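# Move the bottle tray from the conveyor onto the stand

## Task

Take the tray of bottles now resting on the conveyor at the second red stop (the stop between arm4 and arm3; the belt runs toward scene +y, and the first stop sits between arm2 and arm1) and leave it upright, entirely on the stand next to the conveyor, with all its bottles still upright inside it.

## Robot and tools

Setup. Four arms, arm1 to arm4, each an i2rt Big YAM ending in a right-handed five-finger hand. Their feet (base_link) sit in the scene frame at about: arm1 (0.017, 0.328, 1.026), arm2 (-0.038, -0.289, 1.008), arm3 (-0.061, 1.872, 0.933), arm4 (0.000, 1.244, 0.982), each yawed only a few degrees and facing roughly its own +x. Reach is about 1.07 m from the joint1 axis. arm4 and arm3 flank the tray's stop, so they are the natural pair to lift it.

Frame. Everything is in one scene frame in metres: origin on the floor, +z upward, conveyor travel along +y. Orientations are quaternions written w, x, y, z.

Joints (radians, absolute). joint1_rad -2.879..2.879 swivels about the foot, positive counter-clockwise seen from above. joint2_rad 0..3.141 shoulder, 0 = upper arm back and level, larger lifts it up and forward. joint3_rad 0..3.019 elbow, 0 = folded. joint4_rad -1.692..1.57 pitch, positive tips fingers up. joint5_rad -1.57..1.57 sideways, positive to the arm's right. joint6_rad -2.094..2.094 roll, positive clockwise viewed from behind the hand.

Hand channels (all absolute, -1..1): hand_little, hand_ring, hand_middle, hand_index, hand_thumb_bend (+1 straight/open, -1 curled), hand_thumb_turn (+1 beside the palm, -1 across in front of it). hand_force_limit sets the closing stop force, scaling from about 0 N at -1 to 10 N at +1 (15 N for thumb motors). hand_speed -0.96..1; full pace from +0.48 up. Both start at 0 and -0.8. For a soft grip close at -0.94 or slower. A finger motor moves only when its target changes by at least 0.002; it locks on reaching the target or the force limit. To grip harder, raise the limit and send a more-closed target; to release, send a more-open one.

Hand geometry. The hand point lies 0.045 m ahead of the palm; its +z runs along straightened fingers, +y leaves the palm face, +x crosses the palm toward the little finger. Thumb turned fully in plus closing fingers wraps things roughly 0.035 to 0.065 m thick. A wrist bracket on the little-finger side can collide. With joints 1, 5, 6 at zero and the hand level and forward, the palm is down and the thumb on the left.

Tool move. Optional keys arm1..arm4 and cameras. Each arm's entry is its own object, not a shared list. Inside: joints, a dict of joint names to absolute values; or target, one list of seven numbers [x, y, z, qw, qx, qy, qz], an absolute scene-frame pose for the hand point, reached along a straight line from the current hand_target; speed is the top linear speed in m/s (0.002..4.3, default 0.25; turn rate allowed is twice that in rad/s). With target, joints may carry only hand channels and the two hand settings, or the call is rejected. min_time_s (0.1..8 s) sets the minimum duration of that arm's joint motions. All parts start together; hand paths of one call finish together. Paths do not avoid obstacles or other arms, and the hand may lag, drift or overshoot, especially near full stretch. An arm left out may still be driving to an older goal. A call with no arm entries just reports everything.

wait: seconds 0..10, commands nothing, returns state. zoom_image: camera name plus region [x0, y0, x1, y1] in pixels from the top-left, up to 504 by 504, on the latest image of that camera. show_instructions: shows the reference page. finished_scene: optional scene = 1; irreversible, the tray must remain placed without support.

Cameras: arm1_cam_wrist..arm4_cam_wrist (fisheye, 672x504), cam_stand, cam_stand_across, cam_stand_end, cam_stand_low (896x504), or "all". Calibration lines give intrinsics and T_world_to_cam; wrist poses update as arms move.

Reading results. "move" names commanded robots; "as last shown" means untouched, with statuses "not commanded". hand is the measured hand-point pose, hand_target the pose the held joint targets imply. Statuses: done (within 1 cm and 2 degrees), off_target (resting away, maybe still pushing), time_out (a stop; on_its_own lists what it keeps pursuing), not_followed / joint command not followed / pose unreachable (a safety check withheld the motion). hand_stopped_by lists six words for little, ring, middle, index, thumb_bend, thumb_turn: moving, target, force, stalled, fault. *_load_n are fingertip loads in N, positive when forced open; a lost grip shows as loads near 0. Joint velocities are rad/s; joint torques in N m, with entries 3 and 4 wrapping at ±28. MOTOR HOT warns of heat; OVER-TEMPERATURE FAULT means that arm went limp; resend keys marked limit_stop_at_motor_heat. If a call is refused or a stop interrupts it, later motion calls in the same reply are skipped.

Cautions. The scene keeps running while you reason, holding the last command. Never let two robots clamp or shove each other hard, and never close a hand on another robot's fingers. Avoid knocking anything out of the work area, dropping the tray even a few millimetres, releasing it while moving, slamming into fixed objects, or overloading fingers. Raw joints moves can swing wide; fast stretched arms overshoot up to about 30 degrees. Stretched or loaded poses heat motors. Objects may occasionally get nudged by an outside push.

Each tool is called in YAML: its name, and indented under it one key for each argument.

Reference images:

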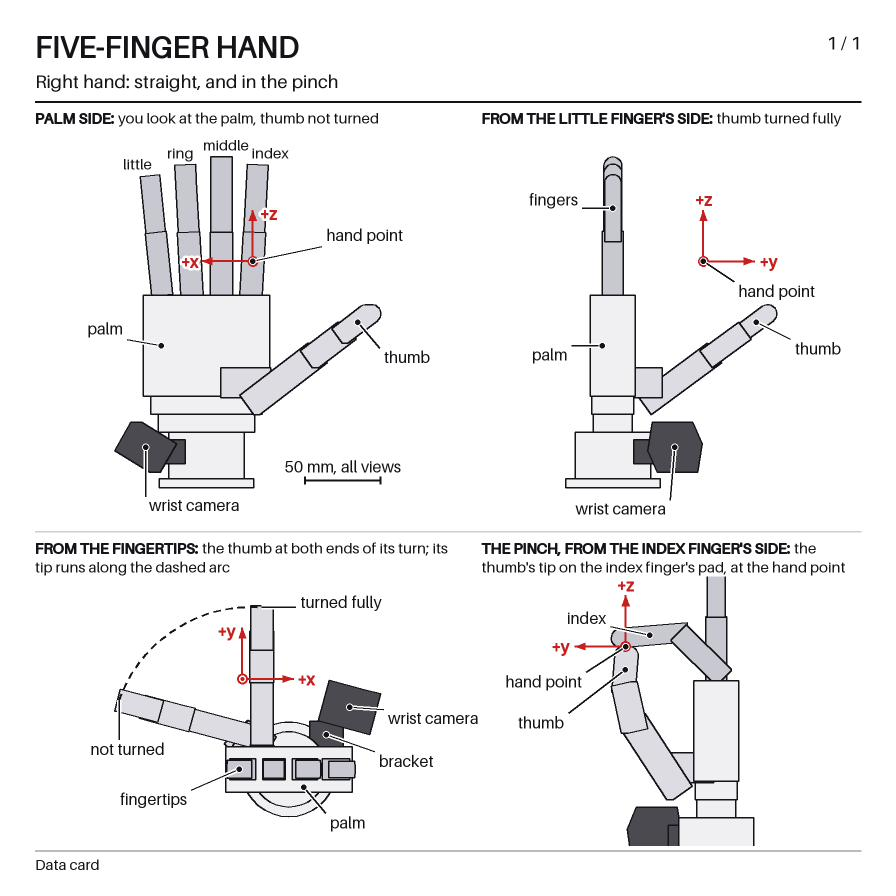

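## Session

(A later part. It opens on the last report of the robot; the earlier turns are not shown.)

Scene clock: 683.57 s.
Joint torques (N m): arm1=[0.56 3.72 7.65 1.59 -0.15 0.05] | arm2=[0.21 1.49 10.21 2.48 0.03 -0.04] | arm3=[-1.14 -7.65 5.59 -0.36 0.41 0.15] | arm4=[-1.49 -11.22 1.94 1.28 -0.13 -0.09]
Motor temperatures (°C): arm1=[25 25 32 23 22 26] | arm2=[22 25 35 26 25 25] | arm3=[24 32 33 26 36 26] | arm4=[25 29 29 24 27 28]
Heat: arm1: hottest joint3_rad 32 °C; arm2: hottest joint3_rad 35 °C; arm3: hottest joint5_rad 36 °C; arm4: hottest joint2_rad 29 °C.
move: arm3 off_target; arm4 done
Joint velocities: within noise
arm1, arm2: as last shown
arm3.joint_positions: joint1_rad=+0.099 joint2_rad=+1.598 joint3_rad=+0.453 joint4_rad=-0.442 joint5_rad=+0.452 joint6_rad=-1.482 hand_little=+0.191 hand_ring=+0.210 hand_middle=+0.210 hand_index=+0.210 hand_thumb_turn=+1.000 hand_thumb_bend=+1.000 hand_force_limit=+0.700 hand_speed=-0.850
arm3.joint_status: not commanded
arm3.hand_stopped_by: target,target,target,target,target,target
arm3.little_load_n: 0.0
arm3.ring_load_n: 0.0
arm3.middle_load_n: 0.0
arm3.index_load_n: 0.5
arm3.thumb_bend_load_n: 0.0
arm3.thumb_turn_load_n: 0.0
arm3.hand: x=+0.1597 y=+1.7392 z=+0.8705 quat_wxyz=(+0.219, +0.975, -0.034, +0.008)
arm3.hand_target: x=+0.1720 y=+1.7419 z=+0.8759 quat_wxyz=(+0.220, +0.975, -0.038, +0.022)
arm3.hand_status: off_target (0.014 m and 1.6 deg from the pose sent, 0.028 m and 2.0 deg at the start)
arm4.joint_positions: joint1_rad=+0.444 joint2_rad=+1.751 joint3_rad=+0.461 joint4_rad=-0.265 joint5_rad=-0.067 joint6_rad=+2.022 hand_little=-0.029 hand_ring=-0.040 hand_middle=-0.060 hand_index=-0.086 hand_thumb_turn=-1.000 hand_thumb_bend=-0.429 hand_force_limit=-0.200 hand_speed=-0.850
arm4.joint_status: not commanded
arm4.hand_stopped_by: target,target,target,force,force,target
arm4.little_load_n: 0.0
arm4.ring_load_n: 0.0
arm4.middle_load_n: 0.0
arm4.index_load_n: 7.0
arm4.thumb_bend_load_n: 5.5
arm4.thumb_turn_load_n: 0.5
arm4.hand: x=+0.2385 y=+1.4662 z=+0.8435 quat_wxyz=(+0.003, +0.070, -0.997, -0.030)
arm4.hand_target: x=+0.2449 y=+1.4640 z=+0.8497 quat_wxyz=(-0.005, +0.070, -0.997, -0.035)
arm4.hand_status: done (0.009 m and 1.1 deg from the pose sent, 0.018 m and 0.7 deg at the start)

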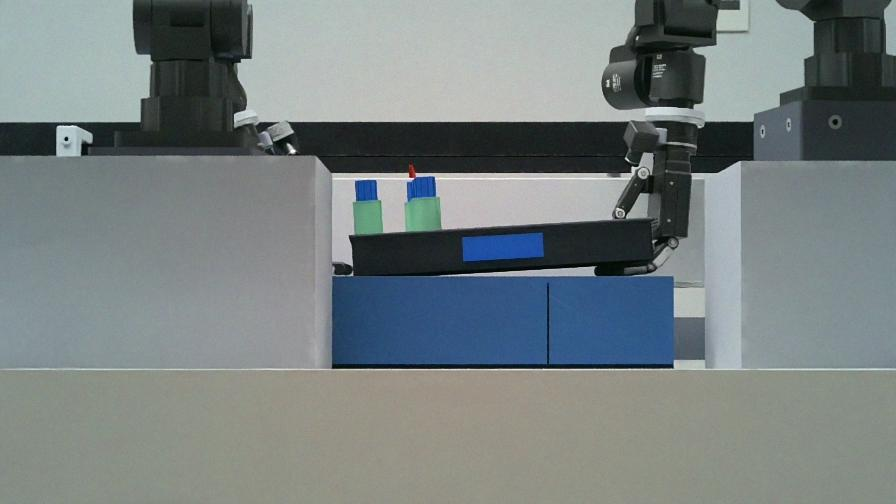

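move:
  arm3: {"target":[0.165,1.775,0.90,0.220,0.974,-0.038,0.022],"speed":0.05}
  cameras: ["cam_stand","cam_stand_low","arm4_cam_wrist","arm3_cam_wrist"]

zoom_image:
  camera: "cam_stand"
  region: [260, 170, 520, 340]

Scene clock: 685.70 s.
Joint torques (N m): arm1=[-0.15 3.72 7.58 1.54 -0.12 0.05] | arm2=[0.56 1.73 10.21 2.52 0.01 -0.05] | arm3=[-1.08 -7.18 6.53 -0.53 0.26 0.16] | arm4=[-1.49 -11.16 1.91 1.29 -0.13 -0.08]
Motor temperatures (°C): arm1=[25 25 32 23 22 26] | arm2=[22 25 35 26 25 25] | arm3=[24 32 33 26 36 26] | arm4=[25 29 28 24 27 28]
Heat: arm1: hottest joint3_rad 32 °C; arm2: hottest joint3_rad 35 °C; arm3: hottest joint5_rad 36 °C; arm4: hottest joint2_rad 29 °C.
move: arm3 off_target
Joint velocities: within noise
arm1, arm2, arm4: as last shown
arm3.joint_positions: joint1_rad=+0.227 joint2_rad=+1.511 joint3_rad=+0.463 joint4_rad=-0.604 joint5_rad=+0.452 joint6_rad=-1.340 hand_little=+0.191 hand_ring=+0.210 hand_middle=+0.210 hand_index=+0.210 hand_thumb_turn=+1.000 hand_thumb_bend=+1.000 hand_force_limit=+0.700 hand_speed=-0.850
arm3.joint_status: not commanded
arm3.hand_stopped_by: target,target,target,target,target,target
arm3.little_load_n: 0.0
arm3.ring_load_n: 0.0
arm3.middle_load_n: 0.0
arm3.index_load_n: 0.0
arm3.thumb_bend_load_n: 0.0
arm3.thumb_turn_load_n: 0.0
arm3.hand: x=+0.1520 y=+1.7699 z=+0.8944 quat_wxyz=(+0.223, +0.974, -0.034, +0.008)
arm3.hand_target: x=+0.1649 y=+1.7748 z=+0.8998 quat_wxyz=(+0.220, +0.975, -0.038, +0.022)
arm3.hand_status: off_target (0.015 m and 1.7 deg from the pose sent, 0.047 m and 1.6 deg at the start)
pictures: arm3_cam_wrist, arm4_cam_wrist, cam_stand, cam_stand_low
arm3_cam_wrist: T_world_to_cam=[[0.16026, -0.86452, 0.47637, 1.07458], [-0.83577, 0.13793, 0.53148, -0.59347], [-0.52517, -0.4833, -0.70043, 1.67895]] pos_world=[0.21353, 1.8223, 0.97952]
arm4_cam_wrist: T_world_to_cam=[[-0.36077, 0.92591, 0.11197, -1.37128], [0.80091, 0.24605, 0.5459, -1.01539], [0.4779, 0.28662, -0.83033, 0.27951]] pos_world=[0.18494, 1.43941, 0.93993]

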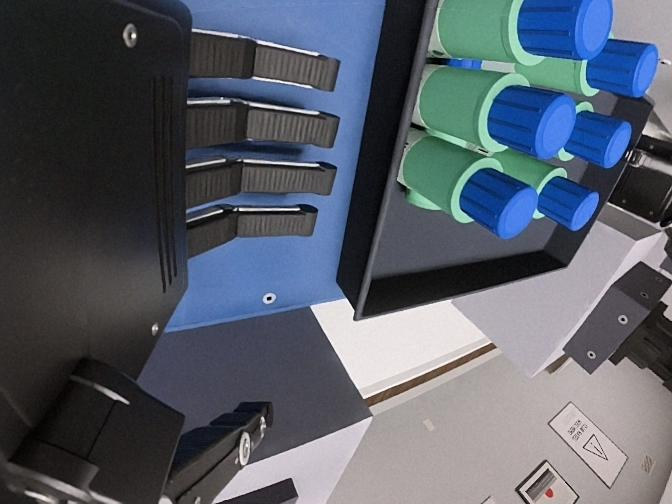

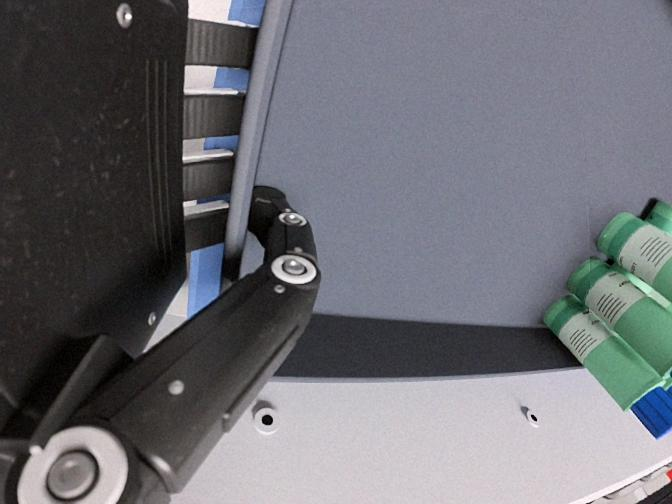

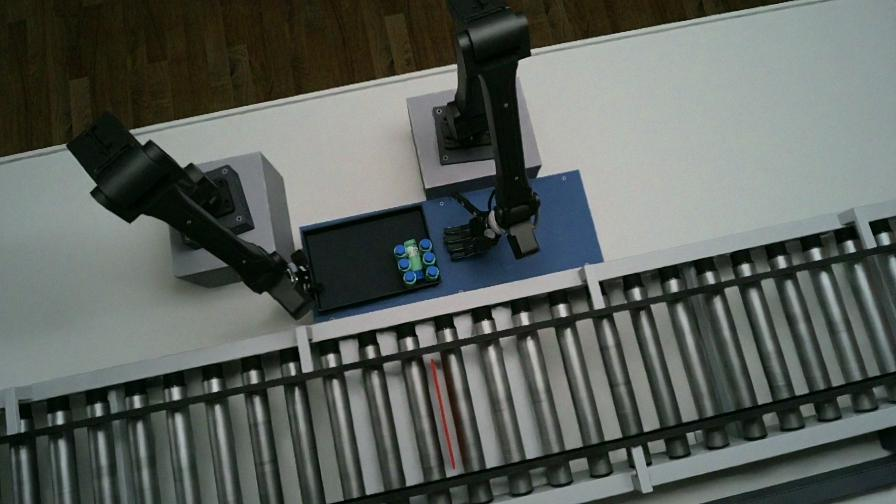

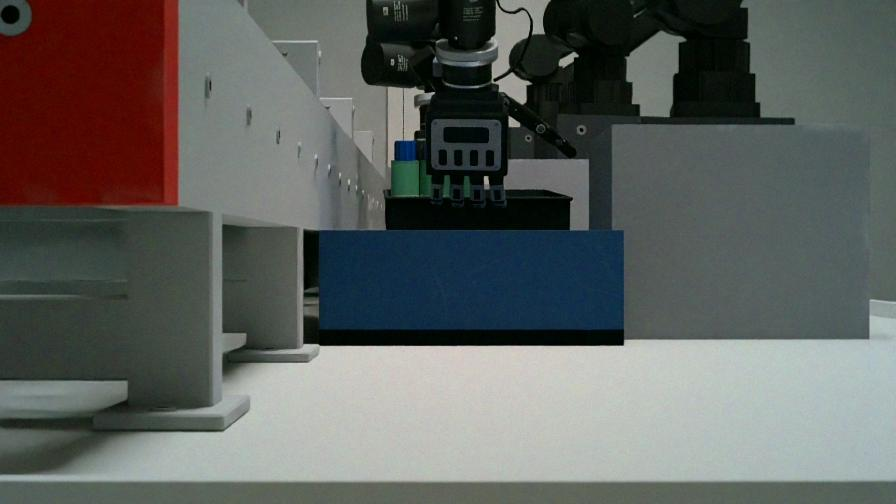

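Scaled by 1.938 from the camera's image (finer frame: 1280x720).

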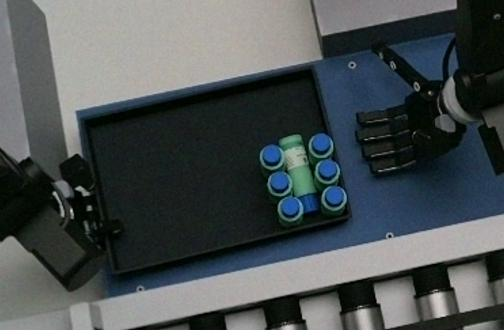

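move:
  arm4: {"joints":{"hand_thumb_bend":0.9,"hand_speed":-0.6}}
  arm3: {"target":[0.165,1.80,0.98,0.220,0.974,-0.038,0.022],"speed":0.06}
  cameras: ["cam_stand_across","arm4_cam_wrist"]

zoom_image:
  camera: "cam_stand_across"
  region: [510, 180, 710, 300]

Scene clock: 693.80 s.
Joint torques (N m): arm1=[0.09 3.43 7.65 1.65 -0.15 0.07] | arm2=[0.26 1.79 10.18 2.58 0.01 -0.04] | arm3=[-1.03 -5.89 9.17 -0.65 0.19 0.17] | arm4=[-1.44 -11.22 1.92 1.28 -0.13 -0.06]
Motor temperatures (°C): arm1=[25 25 32 23 22 26] | arm2=[22 25 35 26 25 25] | arm3=[24 31 33 26 34 26] | arm4=[25 29 28 24 26 28]
Heat: arm1: hottest joint3_rad 32 °C; arm2: hottest joint3_rad 35 °C; arm3: hottest joint5_rad 34 °C; arm4: hottest joint2_rad 29 °C.
move: arm3 off_target; arm4 done
Joint velocities: within noise
arm1, arm2: as last shown
arm1.thumb_bend_load_n: 0.5
arm3.joint_positions: joint1_rad=+0.320 joint2_rad=+1.296 joint3_rad=+0.561 joint4_rad=-0.967 joint5_rad=+0.446 joint6_rad=-1.236 hand_little=+0.191 hand_ring=+0.210 hand_middle=+0.210 hand_index=+0.210 hand_thumb_turn=+1.000 hand_thumb_bend=+1.000 hand_force_limit=+0.700 hand_speed=-0.850
arm3.joint_status: not commanded
arm3.hand_stopped_by: target,target,target,target,target,target
arm3.little_load_n: 0.0
arm3.ring_load_n: 0.0
arm3.middle_load_n: 0.0
arm3.index_load_n: 0.0
arm3.thumb_bend_load_n: 0.0
arm3.thumb_turn_load_n: 0.0
arm3.hand: x=+0.1520 y=+1.7930 z=+0.9714 quat_wxyz=(+0.225, +0.974, -0.034, +0.005)
arm3.hand_target: x=+0.1648 y=+1.7997 z=+0.9798 quat_wxyz=(+0.220, +0.975, -0.038, +0.022)
arm3.hand_status: off_target (0.017 m and 2.0 deg from the pose sent, 0.092 m and 1.7 deg at the start)
arm4.joint_positions: joint1_rad=+0.444 joint2_rad=+1.751 joint3_rad=+0.461 joint4_rad=-0.265 joint5_rad=-0.067 joint6_rad=+2.019 hand_little=-0.029 hand_ring=-0.040 hand_middle=-0.060 hand_index=-0.086 hand_thumb_turn=-1.000 hand_thumb_bend=+0.900 hand_force_limit=-0.200 hand_speed=-0.600
arm4.joint_status: all done
arm4.hand_stopped_by: target,target,target,force,target,target
arm4.little_load_n: 0.0
arm4.ring_load_n: 0.0
arm4.middle_load_n: 0.0
arm4.index_load_n: 7.0
arm4.thumb_bend_load_n: 0.0
arm4.thumb_turn_load_n: 0.0
arm4.hand: x=+0.2383 y=+1.4663 z=+0.8435 quat_wxyz=(+0.003, +0.072, -0.997, -0.030)
arm4.hand_target: x=+0.2449 y=+1.4640 z=+0.8497 quat_wxyz=(-0.005, +0.070, -0.997, -0.035)
arm4.hand_status: not commanded
pictures: arm4_cam_wrist, cam_stand_across
arm4_cam_wrist: T_world_to_cam=[[-0.36398, 0.92465, 0.11197, -1.36883], [0.79998, 0.24879, 0.54602, -1.01917], [0.47703, 0.28831, -0.83025, 0.27723]] pos_world=[0.18484, 1.43931, 0.93993]

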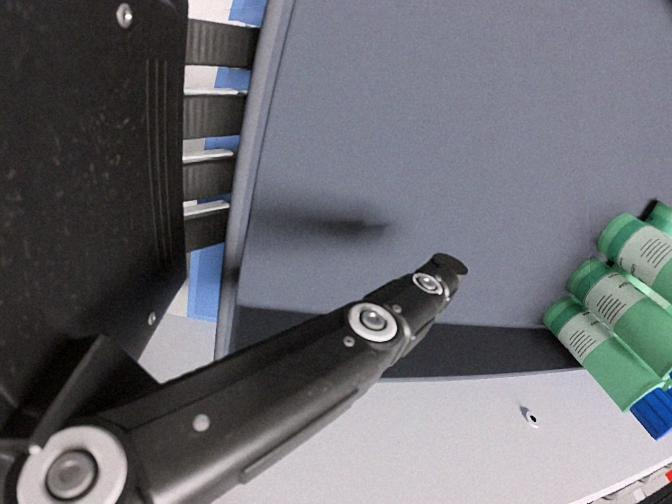

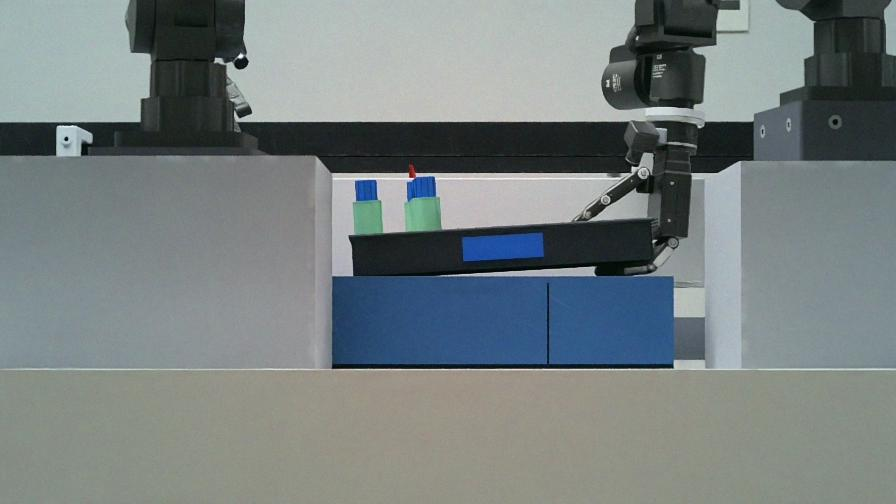

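Scaled by 2.520 from the camera's image (finer frame: 1280x720).

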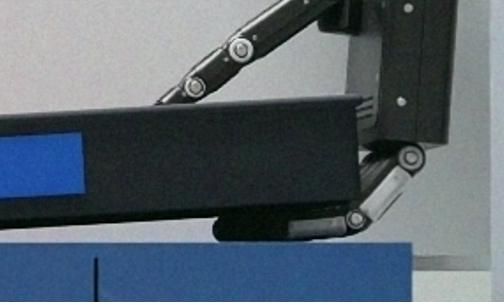

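move:
  arm4: {"target":[0.253,1.439,0.851,-0.005,0.07,-0.998,-0.035],"speed":0.02}
  cameras: ["cam_stand_across","cam_stand"]

zoom_image:
  camera: "cam_stand_across"
  region: [510, 180, 710, 300]

zoom_image:
  camera: "cam_stand"
  region: [260, 170, 520, 340]

Scene clock: 701.23 s.
Joint torques (N m): arm1=[-0.38 3.31 7.57 1.74 -0.17 0.08] | arm2=[0.38 1.38 10.29 2.63 0.01 -0.04] | arm3=[-1.08 -6.01 9.17 -0.65 0.19 0.16] | arm4=[-2.2 -11.63 1.69 1.21 0.01 0.02]
Motor temperatures (°C): arm1=[25 25 32 23 22 26] | arm2=[22 25 35 26 25 25] | arm3=[24 31 33 26 33 26] | arm4=[25 28 28 24 26 28]
Heat: arm1: hottest joint3_rad 32 °C; arm2: hottest joint3_rad 35 °C; arm3: hottest joint3_rad 33 °C; arm4: hottest joint2_rad 28 °C.
move: arm4 off_target
Joint velocities: within noise
arm1.joint_positions: joint1_rad=+0.098 joint2_rad=+0.547 joint3_rad=+1.374 joint4_rad=-1.301 joint5_rad=-0.090 joint6_rad=-1.151 hand_little=+1.000 hand_ring=+1.000 hand_middle=+1.000 hand_index=+1.000 hand_thumb_turn=+1.000 hand_thumb_bend=+1.000 hand_force_limit=+0.000 hand_speed=-0.800
arm1.joint_status: not commanded
arm1.hand_stopped_by: target,target,target,target,target,target
arm1.little_load_n: 0.0
arm1.ring_load_n: 0.0
arm1.middle_load_n: 0.0
arm1.index_load_n: 0.0
arm1.thumb_bend_load_n: 0.0
arm1.thumb_turn_load_n: 0.0
arm1.hand: x=+0.2290 y=+0.3345 z=+1.5209 quat_wxyz=(-0.189, +0.849, -0.087, +0.486)
arm1.hand_target: x=+0.2278 y=+0.3343 z=+1.5297 quat_wxyz=(-0.191, +0.843, -0.086, +0.495)
arm1.hand_status: not commanded
arm2.joint_positions: joint1_rad=-0.023 joint2_rad=+0.637 joint3_rad=+1.321 joint4_rad=-1.164 joint5_rad=-0.169 joint6_rad=-1.285 hand_little=+1.000 hand_ring=+1.000 hand_middle=+1.000 hand_index=+1.000 hand_thumb_turn=+1.000 hand_thumb_bend=+1.000 hand_force_limit=+0.000 hand_speed=-0.800
arm2.joint_status: not commanded
arm2.hand_stopped_by: target,target,target,target,target,target
arm2.little_load_n: 0.0
arm2.ring_load_n: 0.0
arm2.middle_load_n: 0.0
arm2.index_load_n: 0.0
arm2.thumb_bend_load_n: 0.0
arm2.thumb_turn_load_n: 0.0
arm2.hand: x=+0.2284 y=-0.3437 z=+1.4937 quat_wxyz=(-0.109, +0.840, -0.138, +0.514)
arm2.hand_target: x=+0.2275 y=-0.3436 z=+1.5044 quat_wxyz=(-0.110, +0.834, -0.136, +0.524)
arm2.hand_status: not commanded
arm3: as last shown
arm4.joint_positions: joint1_rad=+0.355 joint2_rad=+1.751 joint3_rad=+0.450 joint4_rad=-0.265 joint5_rad=-0.074 joint6_rad=+1.914 hand_little=-0.029 hand_ring=-0.040 hand_middle=-0.060 hand_index=-0.086 hand_thumb_turn=-1.000 hand_thumb_bend=+0.900 hand_force_limit=-0.200 hand_speed=-0.600
arm4.joint_status: not commanded
arm4.hand_stopped_by: target,target,target,force,target,target
arm4.little_load_n: 0.0
arm4.ring_load_n: 0.0
arm4.middle_load_n: 0.0
arm4.index_load_n: 7.5
arm4.thumb_bend_load_n: 0.0
arm4.thumb_turn_load_n: 0.0
arm4.hand: x=+0.2434 y=+1.4448 z=+0.8426 quat_wxyz=(+0.006, +0.080, -0.996, -0.032)
arm4.hand_target: x=+0.2529 y=+1.4392 z=+0.8504 quat_wxyz=(-0.005, +0.070, -0.997, -0.035)
arm4.hand_status: off_target (0.014 m and 1.8 deg from the pose sent, 0.032 m and 1.1 deg at the start)
pictures: cam_stand, cam_stand_across

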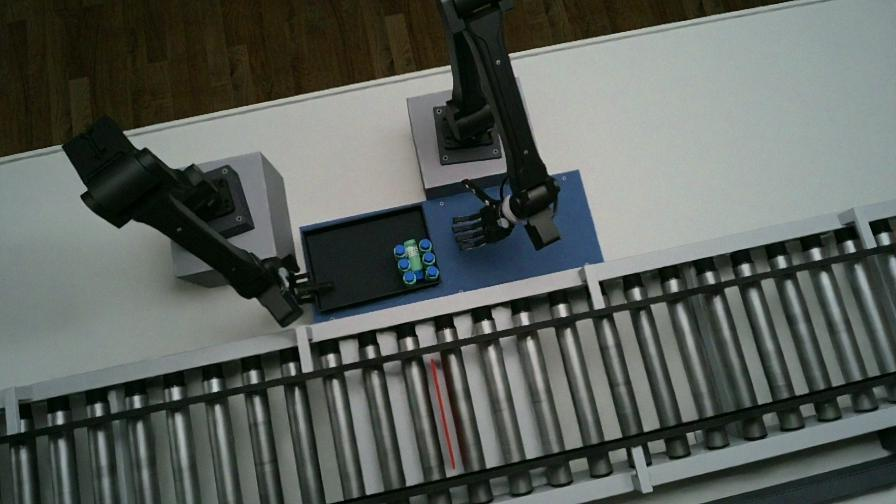

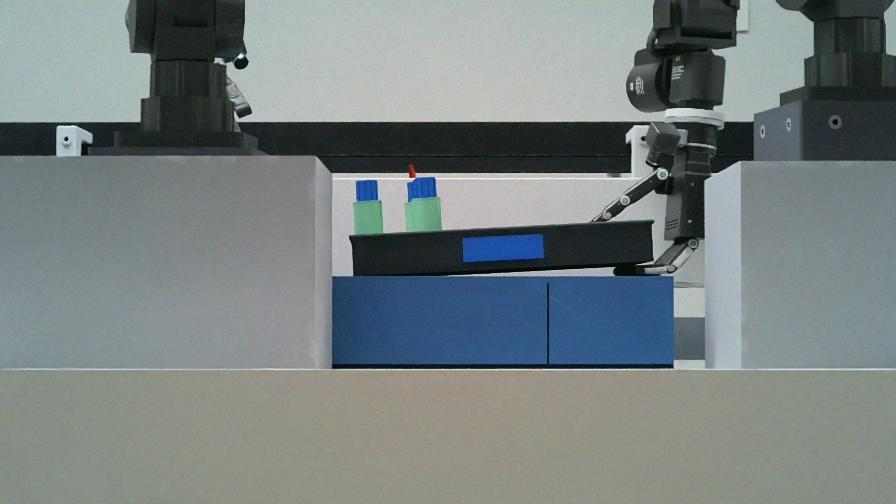

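Scaled by 2.520 from the camera's image (finer frame: 1280x720).

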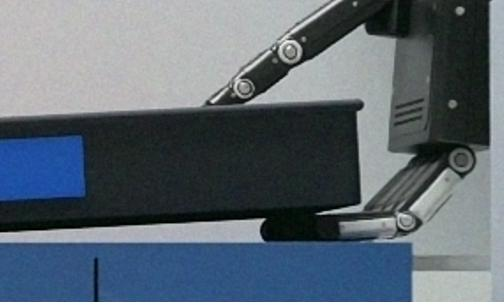

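Scaled by 1.938 from the camera's image (finer frame: 1280x720).

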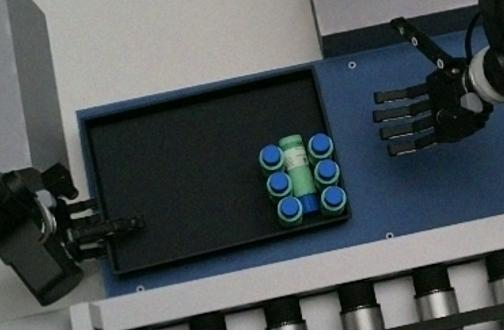

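move:
  arm4: {"target":[0.261,1.412,0.852,-0.005,0.07,-0.998,-0.035],"speed":0.02,"joints":{"hand_thumb_bend":1.0}}
  cameras: ["cam_stand_across","cam_stand"]

zoom_image:
  camera: "cam_stand_across"
  region: [510, 180, 710, 300]

zoom_image:
  camera: "cam_stand"
  region: [260, 170, 520, 340]

Scene clock: 704.07 s.
Joint torques (N m): arm1=[0.38 3.49 7.64 1.47 -0.18 0.08] | arm2=[0.32 1.67 10.25 2.62 0 -0.06] | arm3=[-1.03 -5.89 9.17 -0.64 0.18 0.16] | arm4=[-1.08 -9.93 2.04 1.07 -0.26 -0.08]
Motor temperatures (°C): arm1=[25 25 32 23 22 26] | arm2=[22 25 35 26 25 25] | arm3=[24 31 33 26 33 26] | arm4=[25 28 28 24 26 28]
Heat: arm1: hottest joint3_rad 32 °C; arm2: hottest joint3_rad 35 °C; arm3: hottest joint3_rad 33 °C; arm4: hottest joint2_rad 28 °C.
move: arm4 done
Joint velocities: within noise
arm1, arm2, arm3: as last shown
arm1.index_load_n: -0.5
arm2.thumb_bend_load_n: -0.5
arm4.joint_positions: joint1_rad=+0.232 joint2_rad=+1.722 joint3_rad=+0.439 joint4_rad=-0.270 joint5_rad=-0.070 joint6_rad=+1.814 hand_little=-0.029 hand_ring=-0.040 hand_middle=-0.060 hand_index=-0.087 hand_thumb_turn=-1.000 hand_thumb_bend=+1.000 hand_force_limit=-0.200 hand_speed=-0.600
arm4.joint_status: all done
arm4.hand_stopped_by: target,target,target,force,target,target
arm4.little_load_n: 0.5
arm4.ring_load_n: 0.0
arm4.middle_load_n: 0.0
arm4.index_load_n: 0.0
arm4.thumb_bend_load_n: 0.0
arm4.thumb_turn_load_n: 0.0
arm4.hand: x=+0.2598 y=+1.4152 z=+0.8493 quat_wxyz=(-0.004, +0.069, -0.997, -0.033)
arm4.hand_target: x=+0.2609 y=+1.4120 z=+0.8519 quat_wxyz=(-0.005, +0.070, -0.997, -0.035)
arm4.hand_status: done (0.004 m and 0.3 deg from the pose sent, 0.038 m and 1.8 deg at the start)
pictures: cam_stand, cam_stand_across

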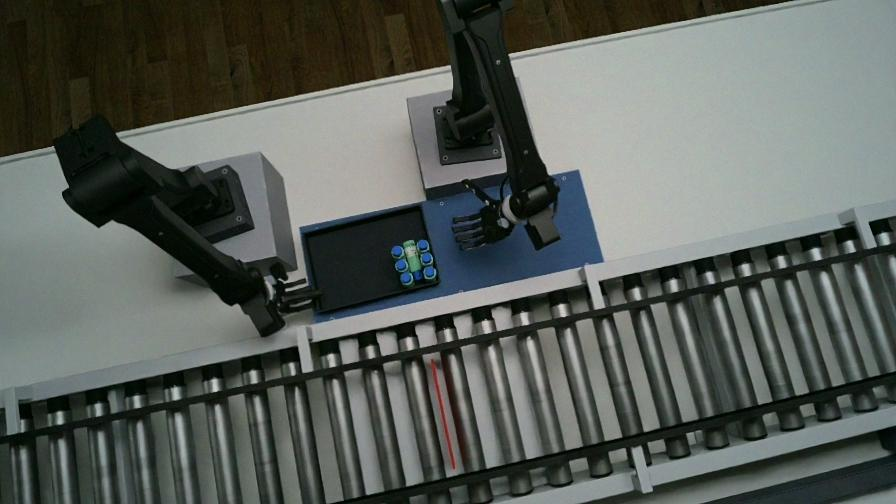

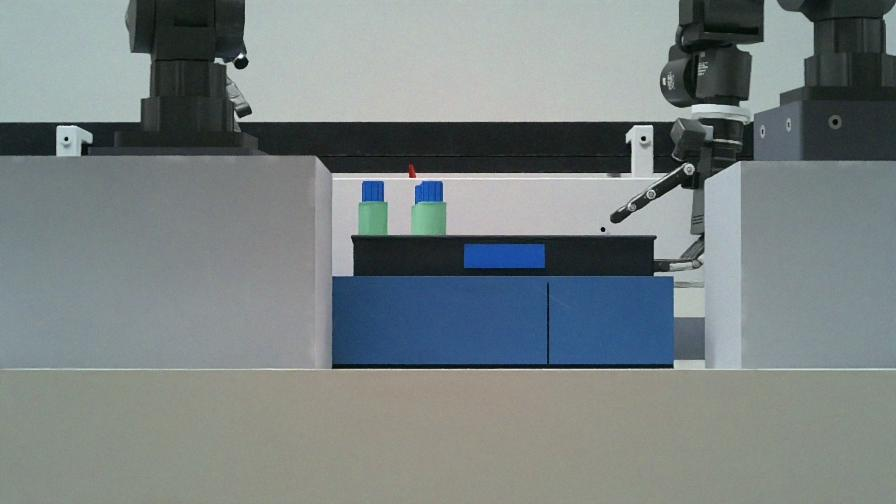

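Scaled by 2.520 from the camera's image (finer frame: 1280x720).

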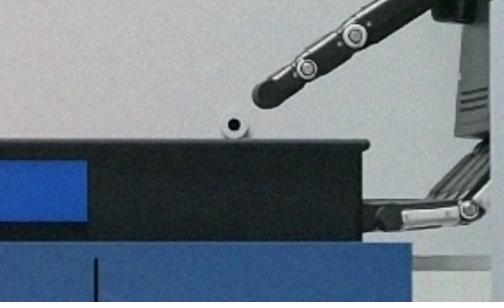

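Scaled by 1.938 from the camera's image (finer frame: 1280x720).

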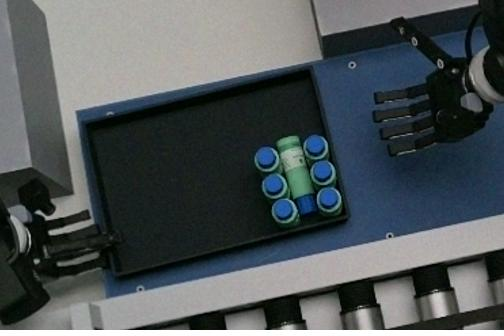

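move:
  arm4: {"target":[0.255,1.405,0.98,-0.005,0.07,-0.998,-0.035],"speed":0.1}
  cameras: ["cam_stand","cam_stand_across","arm3_cam_wrist","arm4_cam_wrist","cam_stand_low"]

zoom_image:
  camera: "cam_stand"
  region: [370, 210, 460, 300]

zoom_image:
  camera: "cam_stand_low"
  region: [340, 100, 620, 260]

zoom_image:
  camera: "cam_stand_across"
  region: [330, 160, 480, 290]

Scene clock: 717.83 s.
Joint torques (N m): arm1=[-0.26 3.25 7.72 1.61 -0.12 0.06] | arm2=[0.26 1.55 10.24 2.62 0.03 -0.04] | arm3=[-1.03 -5.95 9.18 -0.65 0.18 0.16] | arm4=[-1.26 -6.65 7.69 1.1 -0.24 -0.07]
Motor temperatures (°C): arm1=[25 25 32 23 22 26] | arm2=[22 25 36 26 25 25] | arm3=[24 30 32 26 31 26] | arm4=[25 28 27 24 25 28]
Heat: arm1: hottest joint3_rad 32 °C; arm2: hottest joint3_rad 36 °C; arm3: hottest joint3_rad 32 °C; arm4: hottest joint2_rad 28 °C.
move: arm4 off_target
Joint velocities: within noise
arm1, arm2, arm3: as last shown
arm1.index_load_n: 0.0
arm2.little_load_n: -0.5
arm4.joint_positions: joint1_rad=+0.211 joint2_rad=+1.237 joint3_rad=+0.475 joint4_rad=-0.827 joint5_rad=-0.071 joint6_rad=+1.791 hand_little=-0.029 hand_ring=-0.040 hand_middle=-0.060 hand_index=-0.087 hand_thumb_turn=-1.000 hand_thumb_bend=+1.000 hand_force_limit=-0.200 hand_speed=-0.600
arm4.joint_status: not commanded
arm4.hand_stopped_by: target,target,target,force,target,target
arm4.little_load_n: 0.0
arm4.ring_load_n: 0.0
arm4.middle_load_n: 0.0
arm4.index_load_n: 0.0
arm4.thumb_bend_load_n: 0.0
arm4.thumb_turn_load_n: -0.5
arm4.hand: x=+0.2362 y=+1.4018 z=+0.9661 quat_wxyz=(+0.012, +0.069, -0.997, -0.028)
arm4.hand_target: x=+0.2547 y=+1.4049 z=+0.9800 quat_wxyz=(-0.005, +0.070, -0.997, -0.035)
arm4.hand_status: off_target (0.024 m and 2.1 deg from the pose sent, 0.131 m and 0.3 deg at the start)
pictures: arm3_cam_wrist, arm4_cam_wrist, cam_stand, cam_stand_across, cam_stand_low
arm3_cam_wrist: T_world_to_cam=[[0.16136, -0.8624, 0.47983, 1.05051], [-0.8333, 0.14144, 0.53442, -0.64722], [-0.52875, -0.48607, -0.69581, 1.745]] pos_world=[0.21383, 1.8457, 1.05602]
arm4_cam_wrist: T_world_to_cam=[[-0.35665, 0.92733, 0.11336, -1.33044], [0.81131, 0.24727, 0.52976, -1.0532], [0.46323, 0.28091, -0.84054, 0.42215]] pos_world=[0.18441, 1.37559, 1.0636]

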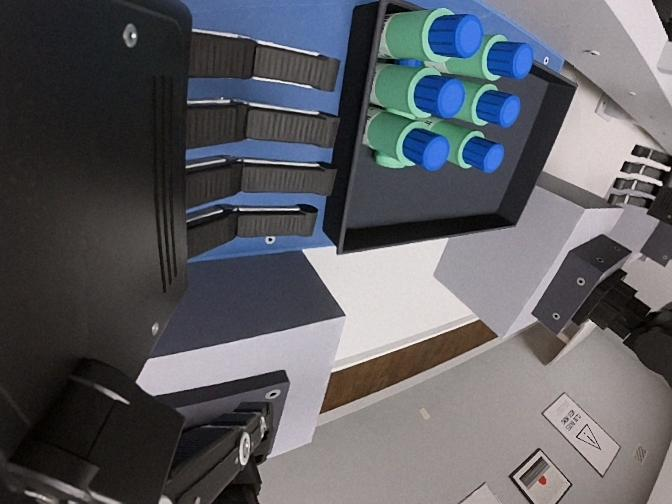

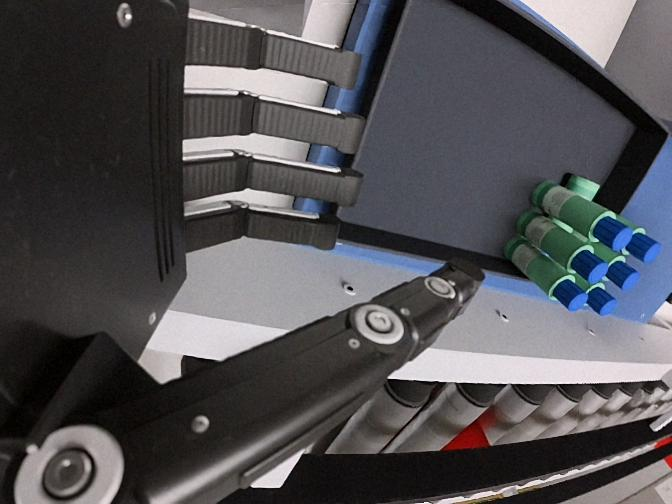

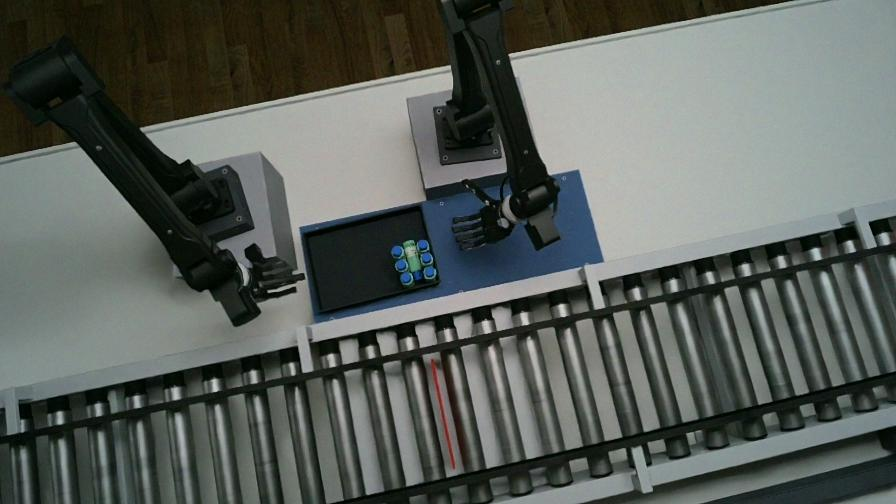

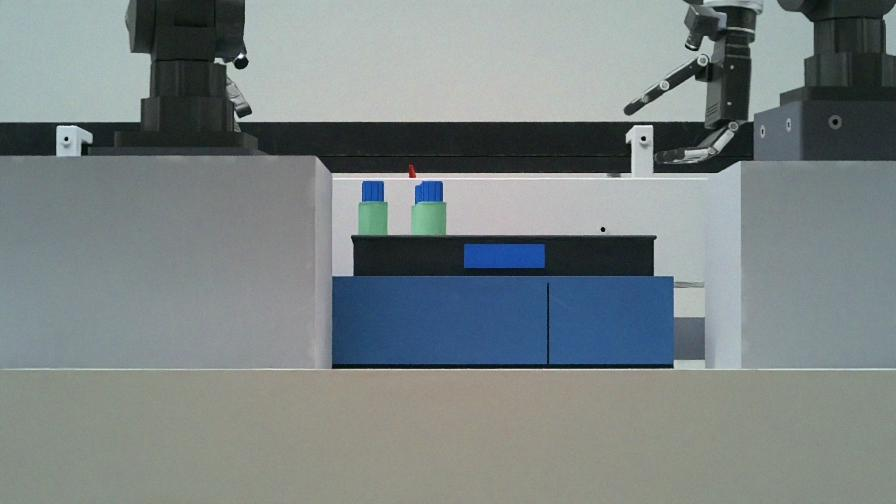

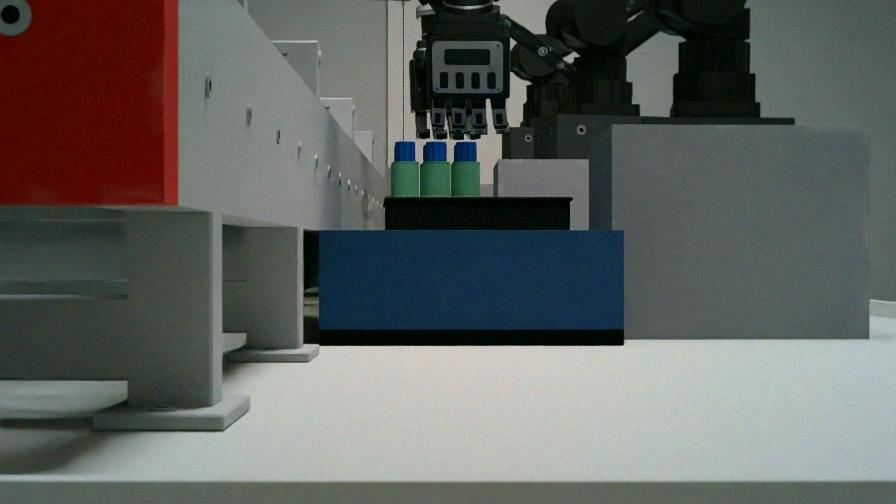

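Scaled by 5.600 from the camera's image (finer frame: 1280x720).

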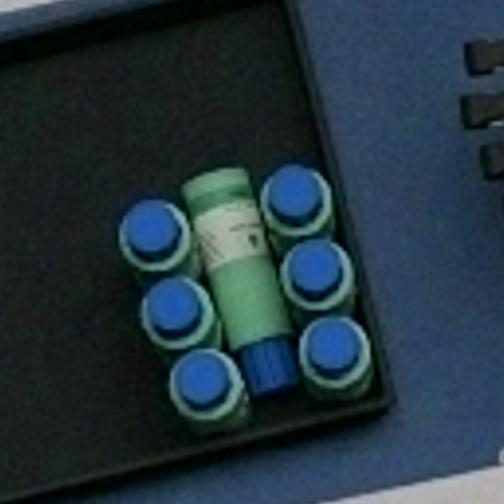

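Scaled by 1.800 from the camera's image (finer frame: 1280x720).

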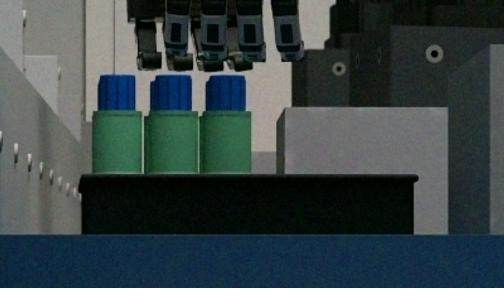

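Scaled by 3.360 from the camera's image (finer frame: 1280x720).

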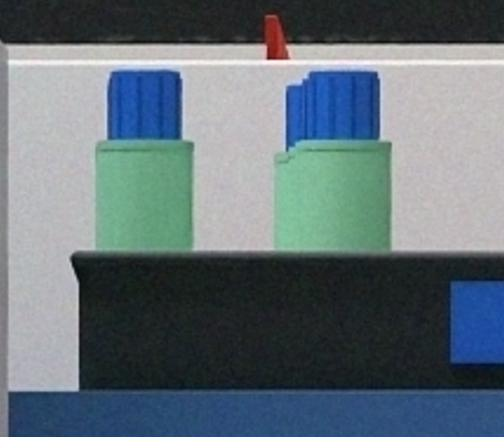

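move:
  arm3: {"target":[0.17,1.98,1.15,0.220,0.974,-0.038,0.022],"speed":0.2}
  arm4: {"target":[0.230,1.60,1.06,0.0,0.035,-0.999,-0.02],"speed":0.12,"joints":{"hand_little":1.0,"hand_ring":1.0,"hand_middle":1.0,"hand_index":1.0,"hand_speed":0.0}}
  cameras: ["cam_stand","cam_stand_across"]

Scene clock: 746.47 s.
Joint torques (N m): arm1=[0.03 3.96 7.58 1.51 -0.17 0.08] | arm2=[0.15 1.44 10.17 2.61 0.02 -0.02] | arm3=[-1.44 -6.95 11.22 -1.17 0.11 0.15] | arm4=[0.97 -9.11 9.14 1.02 -0.24 0.23]
Motor temperatures (°C): arm1=[25 25 32 23 22 26] | arm2=[22 25 36 26 25 25] | arm3=[24 29 32 26 30 26] | arm4=[25 27 29 24 25 28]
Heat: arm1: hottest joint3_rad 32 °C; arm2: hottest joint3_rad 36 °C; arm3: hottest joint3_rad 32 °C; arm4: hottest joint3_rad 29 °C.
move: arm3 off_target; arm4 off_target
Joint velocities: within noise
arm1, arm2: as last shown
arm2.little_load_n: 0.0
arm2.thumb_bend_load_n: 0.0
arm2.thumb_turn_load_n: -0.5
arm3.joint_positions: joint1_rad=+0.826 joint2_rad=+1.357 joint3_rad=+1.116 joint4_rad=-1.653 joint5_rad=+0.340 joint6_rad=-0.705 hand_little=+0.191 hand_ring=+0.210 hand_middle=+0.210 hand_index=+0.210 hand_thumb_turn=+1.000 hand_thumb_bend=+1.000 hand_force_limit=+0.700 hand_speed=-0.850
arm3.joint_status: not commanded
arm3.hand_stopped_by: target,target,target,target,target,target
arm3.little_load_n: 0.0
arm3.ring_load_n: 0.0
arm3.middle_load_n: 0.0
arm3.index_load_n: 0.0
arm3.thumb_bend_load_n: 0.0
arm3.thumb_turn_load_n: 0.0
arm3.hand: x=+0.1649 y=+1.9709 z=+1.1426 quat_wxyz=(+0.225, +0.974, -0.034, +0.016)
arm3.hand_target: x=+0.1698 y=+1.9798 z=+1.1498 quat_wxyz=(+0.220, +0.975, -0.038, +0.022)
arm3.hand_status: off_target (0.013 m and 1.0 deg from the pose sent, 0.259 m and 2.0 deg at the start)
arm4.joint_positions: joint1_rad=+0.664 joint2_rad=+1.389 joint3_rad=+0.865 joint4_rad=-1.073 joint5_rad=-0.171 joint6_rad=+2.047 hand_little=+1.000 hand_ring=+1.000 hand_middle=+1.000 hand_index=+1.000 hand_thumb_turn=-1.000 hand_thumb_bend=+1.000 hand_force_limit=-0.200 hand_speed=+0.000
arm4.joint_status: all done
arm4.hand_stopped_by: target,target,target,target,target,target
arm4.little_load_n: 0.0
arm4.ring_load_n: 0.0
arm4.middle_load_n: 0.0
arm4.index_load_n: 0.0
arm4.thumb_bend_load_n: 0.0
arm4.thumb_turn_load_n: 0.0
arm4.hand: x=+0.2217 y=+1.5830 z=+1.0470 quat_wxyz=(+0.055, +0.166, -0.983, -0.057)
arm4.hand_target: x=+0.2300 y=+1.5990 z=+1.0602 quat_wxyz=(+0.046, +0.165, -0.983, -0.065)
arm4.hand_status: off_target (0.023 m and 16.9 deg from the pose sent, 0.220 m and 4.2 deg at the start; a joint's target at an end of its range on 57 of 77 steps)

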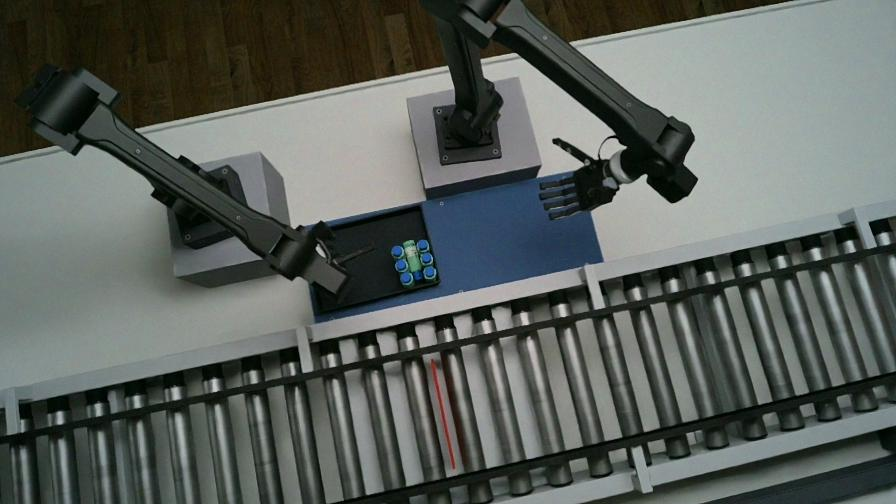

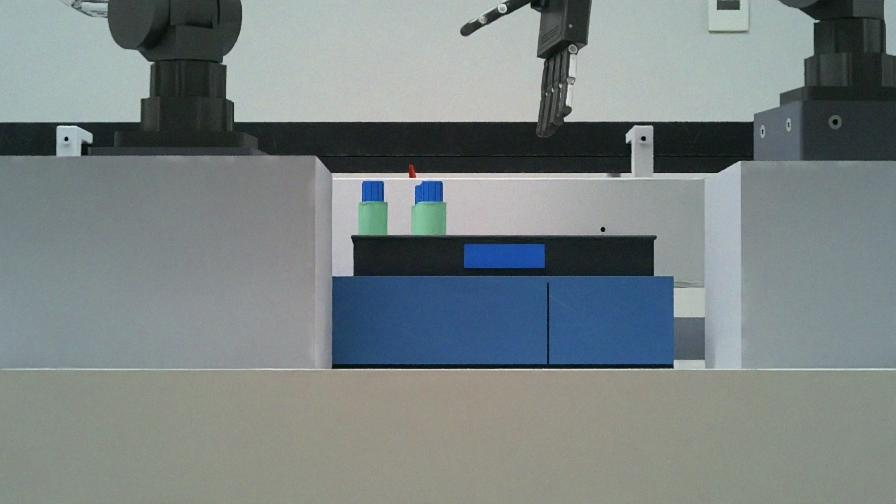

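move:
  arm4: {"joints":{"joint6_rad":-0.83},"min_time_s":2.0}
  cameras: []

move:
  arm4: {"target":[0.165,1.625,1.06,0.0,0.999,0.035,0.0],"speed":0.12}
  cameras: ["cam_stand","cam_stand_across","cam_stand_low","arm4_cam_wrist"]

Scene clock: 751.27 s.
Joint torques (N m): arm1=[0.09 3.78 7.62 1.58 -0.18 0.04] | arm2=[0.32 1.55 10.19 2.55 0.04 -0.03] | arm3=[-1.44 -7 11.21 -1.17 0.11 0.16] | arm4=[0.97 -9.11 9.13 0.95 -0.16 -0.09]
Motor temperatures (°C): arm1=[25 25 32 23 22 26] | arm2=[22 25 36 26 25 25] | arm3=[24 29 33 26 30 26] | arm4=[25 27 29 24 25 28]
Heat: arm1: hottest joint3_rad 32 °C; arm2: hottest joint3_rad 36 °C; arm3: hottest joint3_rad 33 °C; arm4: hottest joint3_rad 29 °C.
move: arm4 done
Joint velocities: within noise
arm1, arm2, arm3: as last shown
arm2.thumb_turn_load_n: 0.0
arm3.joint_positions: joint1_rad=+0.826 joint2_rad=+1.357 joint3_rad=+1.116 joint4_rad=-1.653 joint5_rad=+0.340 joint6_rad=-0.704 hand_little=+0.191 hand_ring=+0.210 hand_middle=+0.210 hand_index=+0.210 hand_thumb_turn=+1.000 hand_thumb_bend=+1.000 hand_force_limit=+0.700 hand_speed=-0.850
arm4.joint_positions: joint1_rad=+0.664 joint2_rad=+1.389 joint3_rad=+0.865 joint4_rad=-1.073 joint5_rad=-0.171 joint6_rad=-0.812 hand_little=+1.000 hand_ring=+1.000 hand_middle=+1.000 hand_index=+1.000 hand_thumb_turn=-1.000 hand_thumb_bend=+1.000 hand_force_limit=-0.200 hand_speed=+0.000
arm4.joint_status: all done
arm4.hand_stopped_by: target,target,target,target,target,target
arm4.little_load_n: 0.0
arm4.ring_load_n: 0.0
arm4.middle_load_n: 0.0
arm4.index_load_n: 0.0
arm4.thumb_bend_load_n: 0.0
arm4.thumb_turn_load_n: 0.0
arm4.hand: x=+0.1842 y=+1.4546 z=+1.0397 quat_wxyz=(-0.048, +0.997, +0.026, -0.063)
arm4.hand_target: x=+0.1943 y=+1.4700 z=+1.0495 quat_wxyz=(-0.059, +0.996, +0.042, -0.053)
arm4.hand_status: not commanded

Scene clock: 753.33 s.
Joint torques (N m): arm1=[-0.09 3.25 7.57 1.69 -0.14 0.04] | arm2=[0.26 1.49 10.11 2.56 0 -0.04] | arm3=[-1.38 -7 11.21 -1.14 0.11 0.15] | arm4=[0.67 -13.63 9.39 0.95 0.17 0.22]
Motor temperatures (°C): arm1=[25 25 32 23 22 26] | arm2=[22 25 36 26 25 25] | arm3=[24 29 33 26 30 26] | arm4=[25 27 29 24 25 28]
Heat: arm1: hottest joint3_rad 32 °C; arm2: hottest joint3_rad 36 °C; arm3: hottest joint3_rad 33 °C; arm4: hottest joint3_rad 29 °C.
move: arm4 off_target
Joint velocities: within noise
arm1, arm2, arm3: as last shown
arm2.thumb_turn_load_n: 0.5
arm3.thumb_bend_load_n: -0.5
arm4.joint_positions: joint1_rad=+0.997 joint2_rad=+1.676 joint3_rad=+1.227 joint4_rad=-1.153 joint5_rad=-0.019 joint6_rad=-0.504 hand_little=+1.000 hand_ring=+1.000 hand_middle=+1.000 hand_index=+1.000 hand_thumb_turn=-1.000 hand_thumb_bend=+1.000 hand_force_limit=-0.200 hand_speed=+0.000
arm4.joint_status: not commanded
arm4.hand_stopped_by: target,target,target,target,target,target
arm4.little_load_n: 0.0
arm4.ring_load_n: 0.0
arm4.middle_load_n: 0.0
arm4.index_load_n: 0.0
arm4.thumb_bend_load_n: 0.0
arm4.thumb_turn_load_n: 0.0
arm4.hand: x=+0.1621 y=+1.6068 z=+1.0502 quat_wxyz=(+0.012, +0.999, +0.039, -0.009)
arm4.hand_target: x=+0.1648 y=+1.6245 z=+1.0603 quat_wxyz=(-0.001, +0.999, +0.035, +0.000)
arm4.hand_status: off_target (0.021 m and 1.8 deg from the pose sent, 0.173 m and 9.2 deg at the start)
pictures: arm4_cam_wrist, cam_stand, cam_stand_across, cam_stand_low
arm4_cam_wrist: T_world_to_cam=[[0.30295, -0.95027, 0.07213, 1.39682], [-0.80246, -0.21353, 0.55719, -0.11517], [-0.51408, -0.22668, -0.82725, 1.42975]] pos_world=[0.21943, 1.62687, 1.14617]

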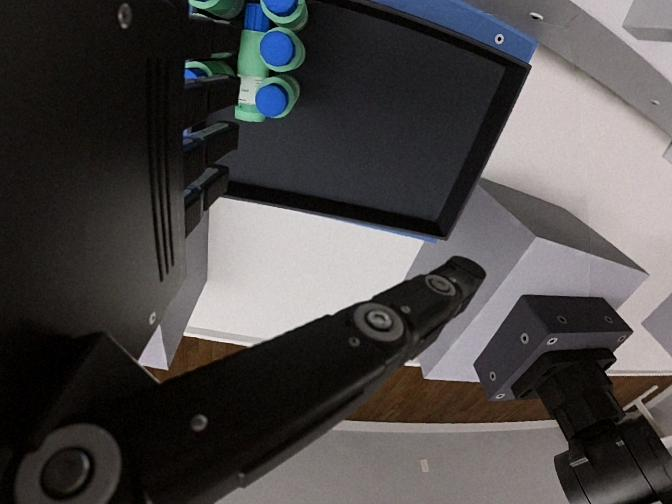

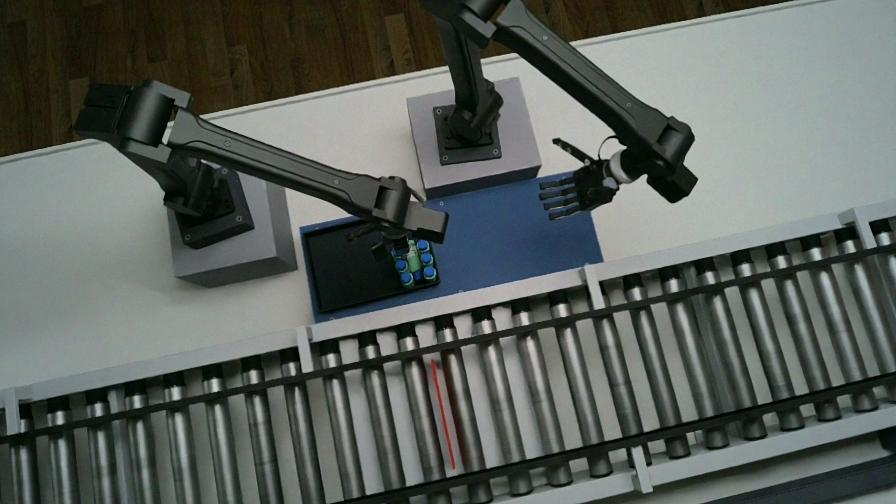

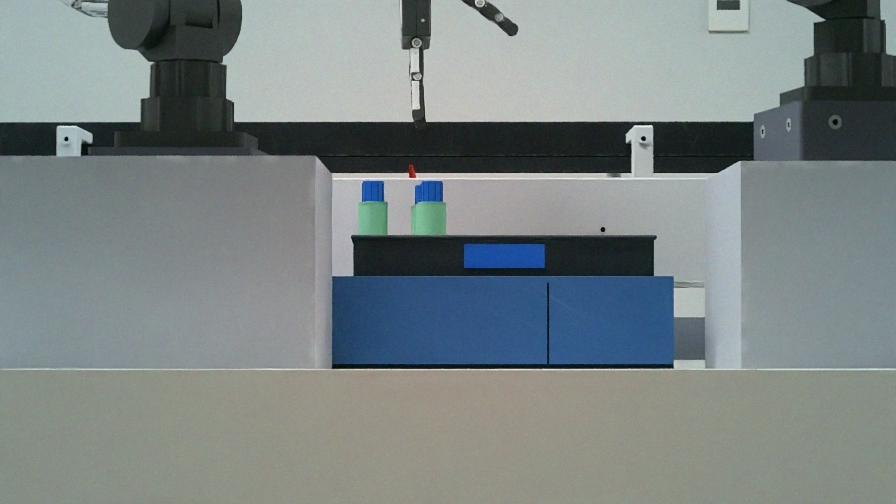

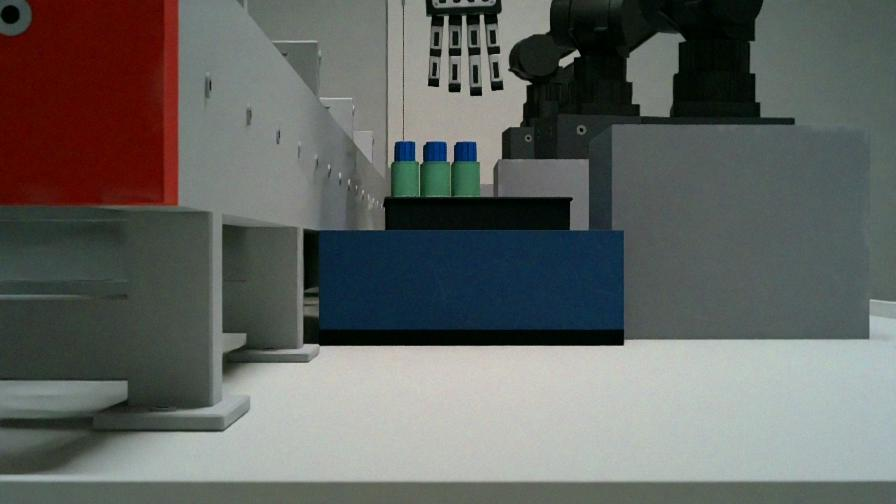

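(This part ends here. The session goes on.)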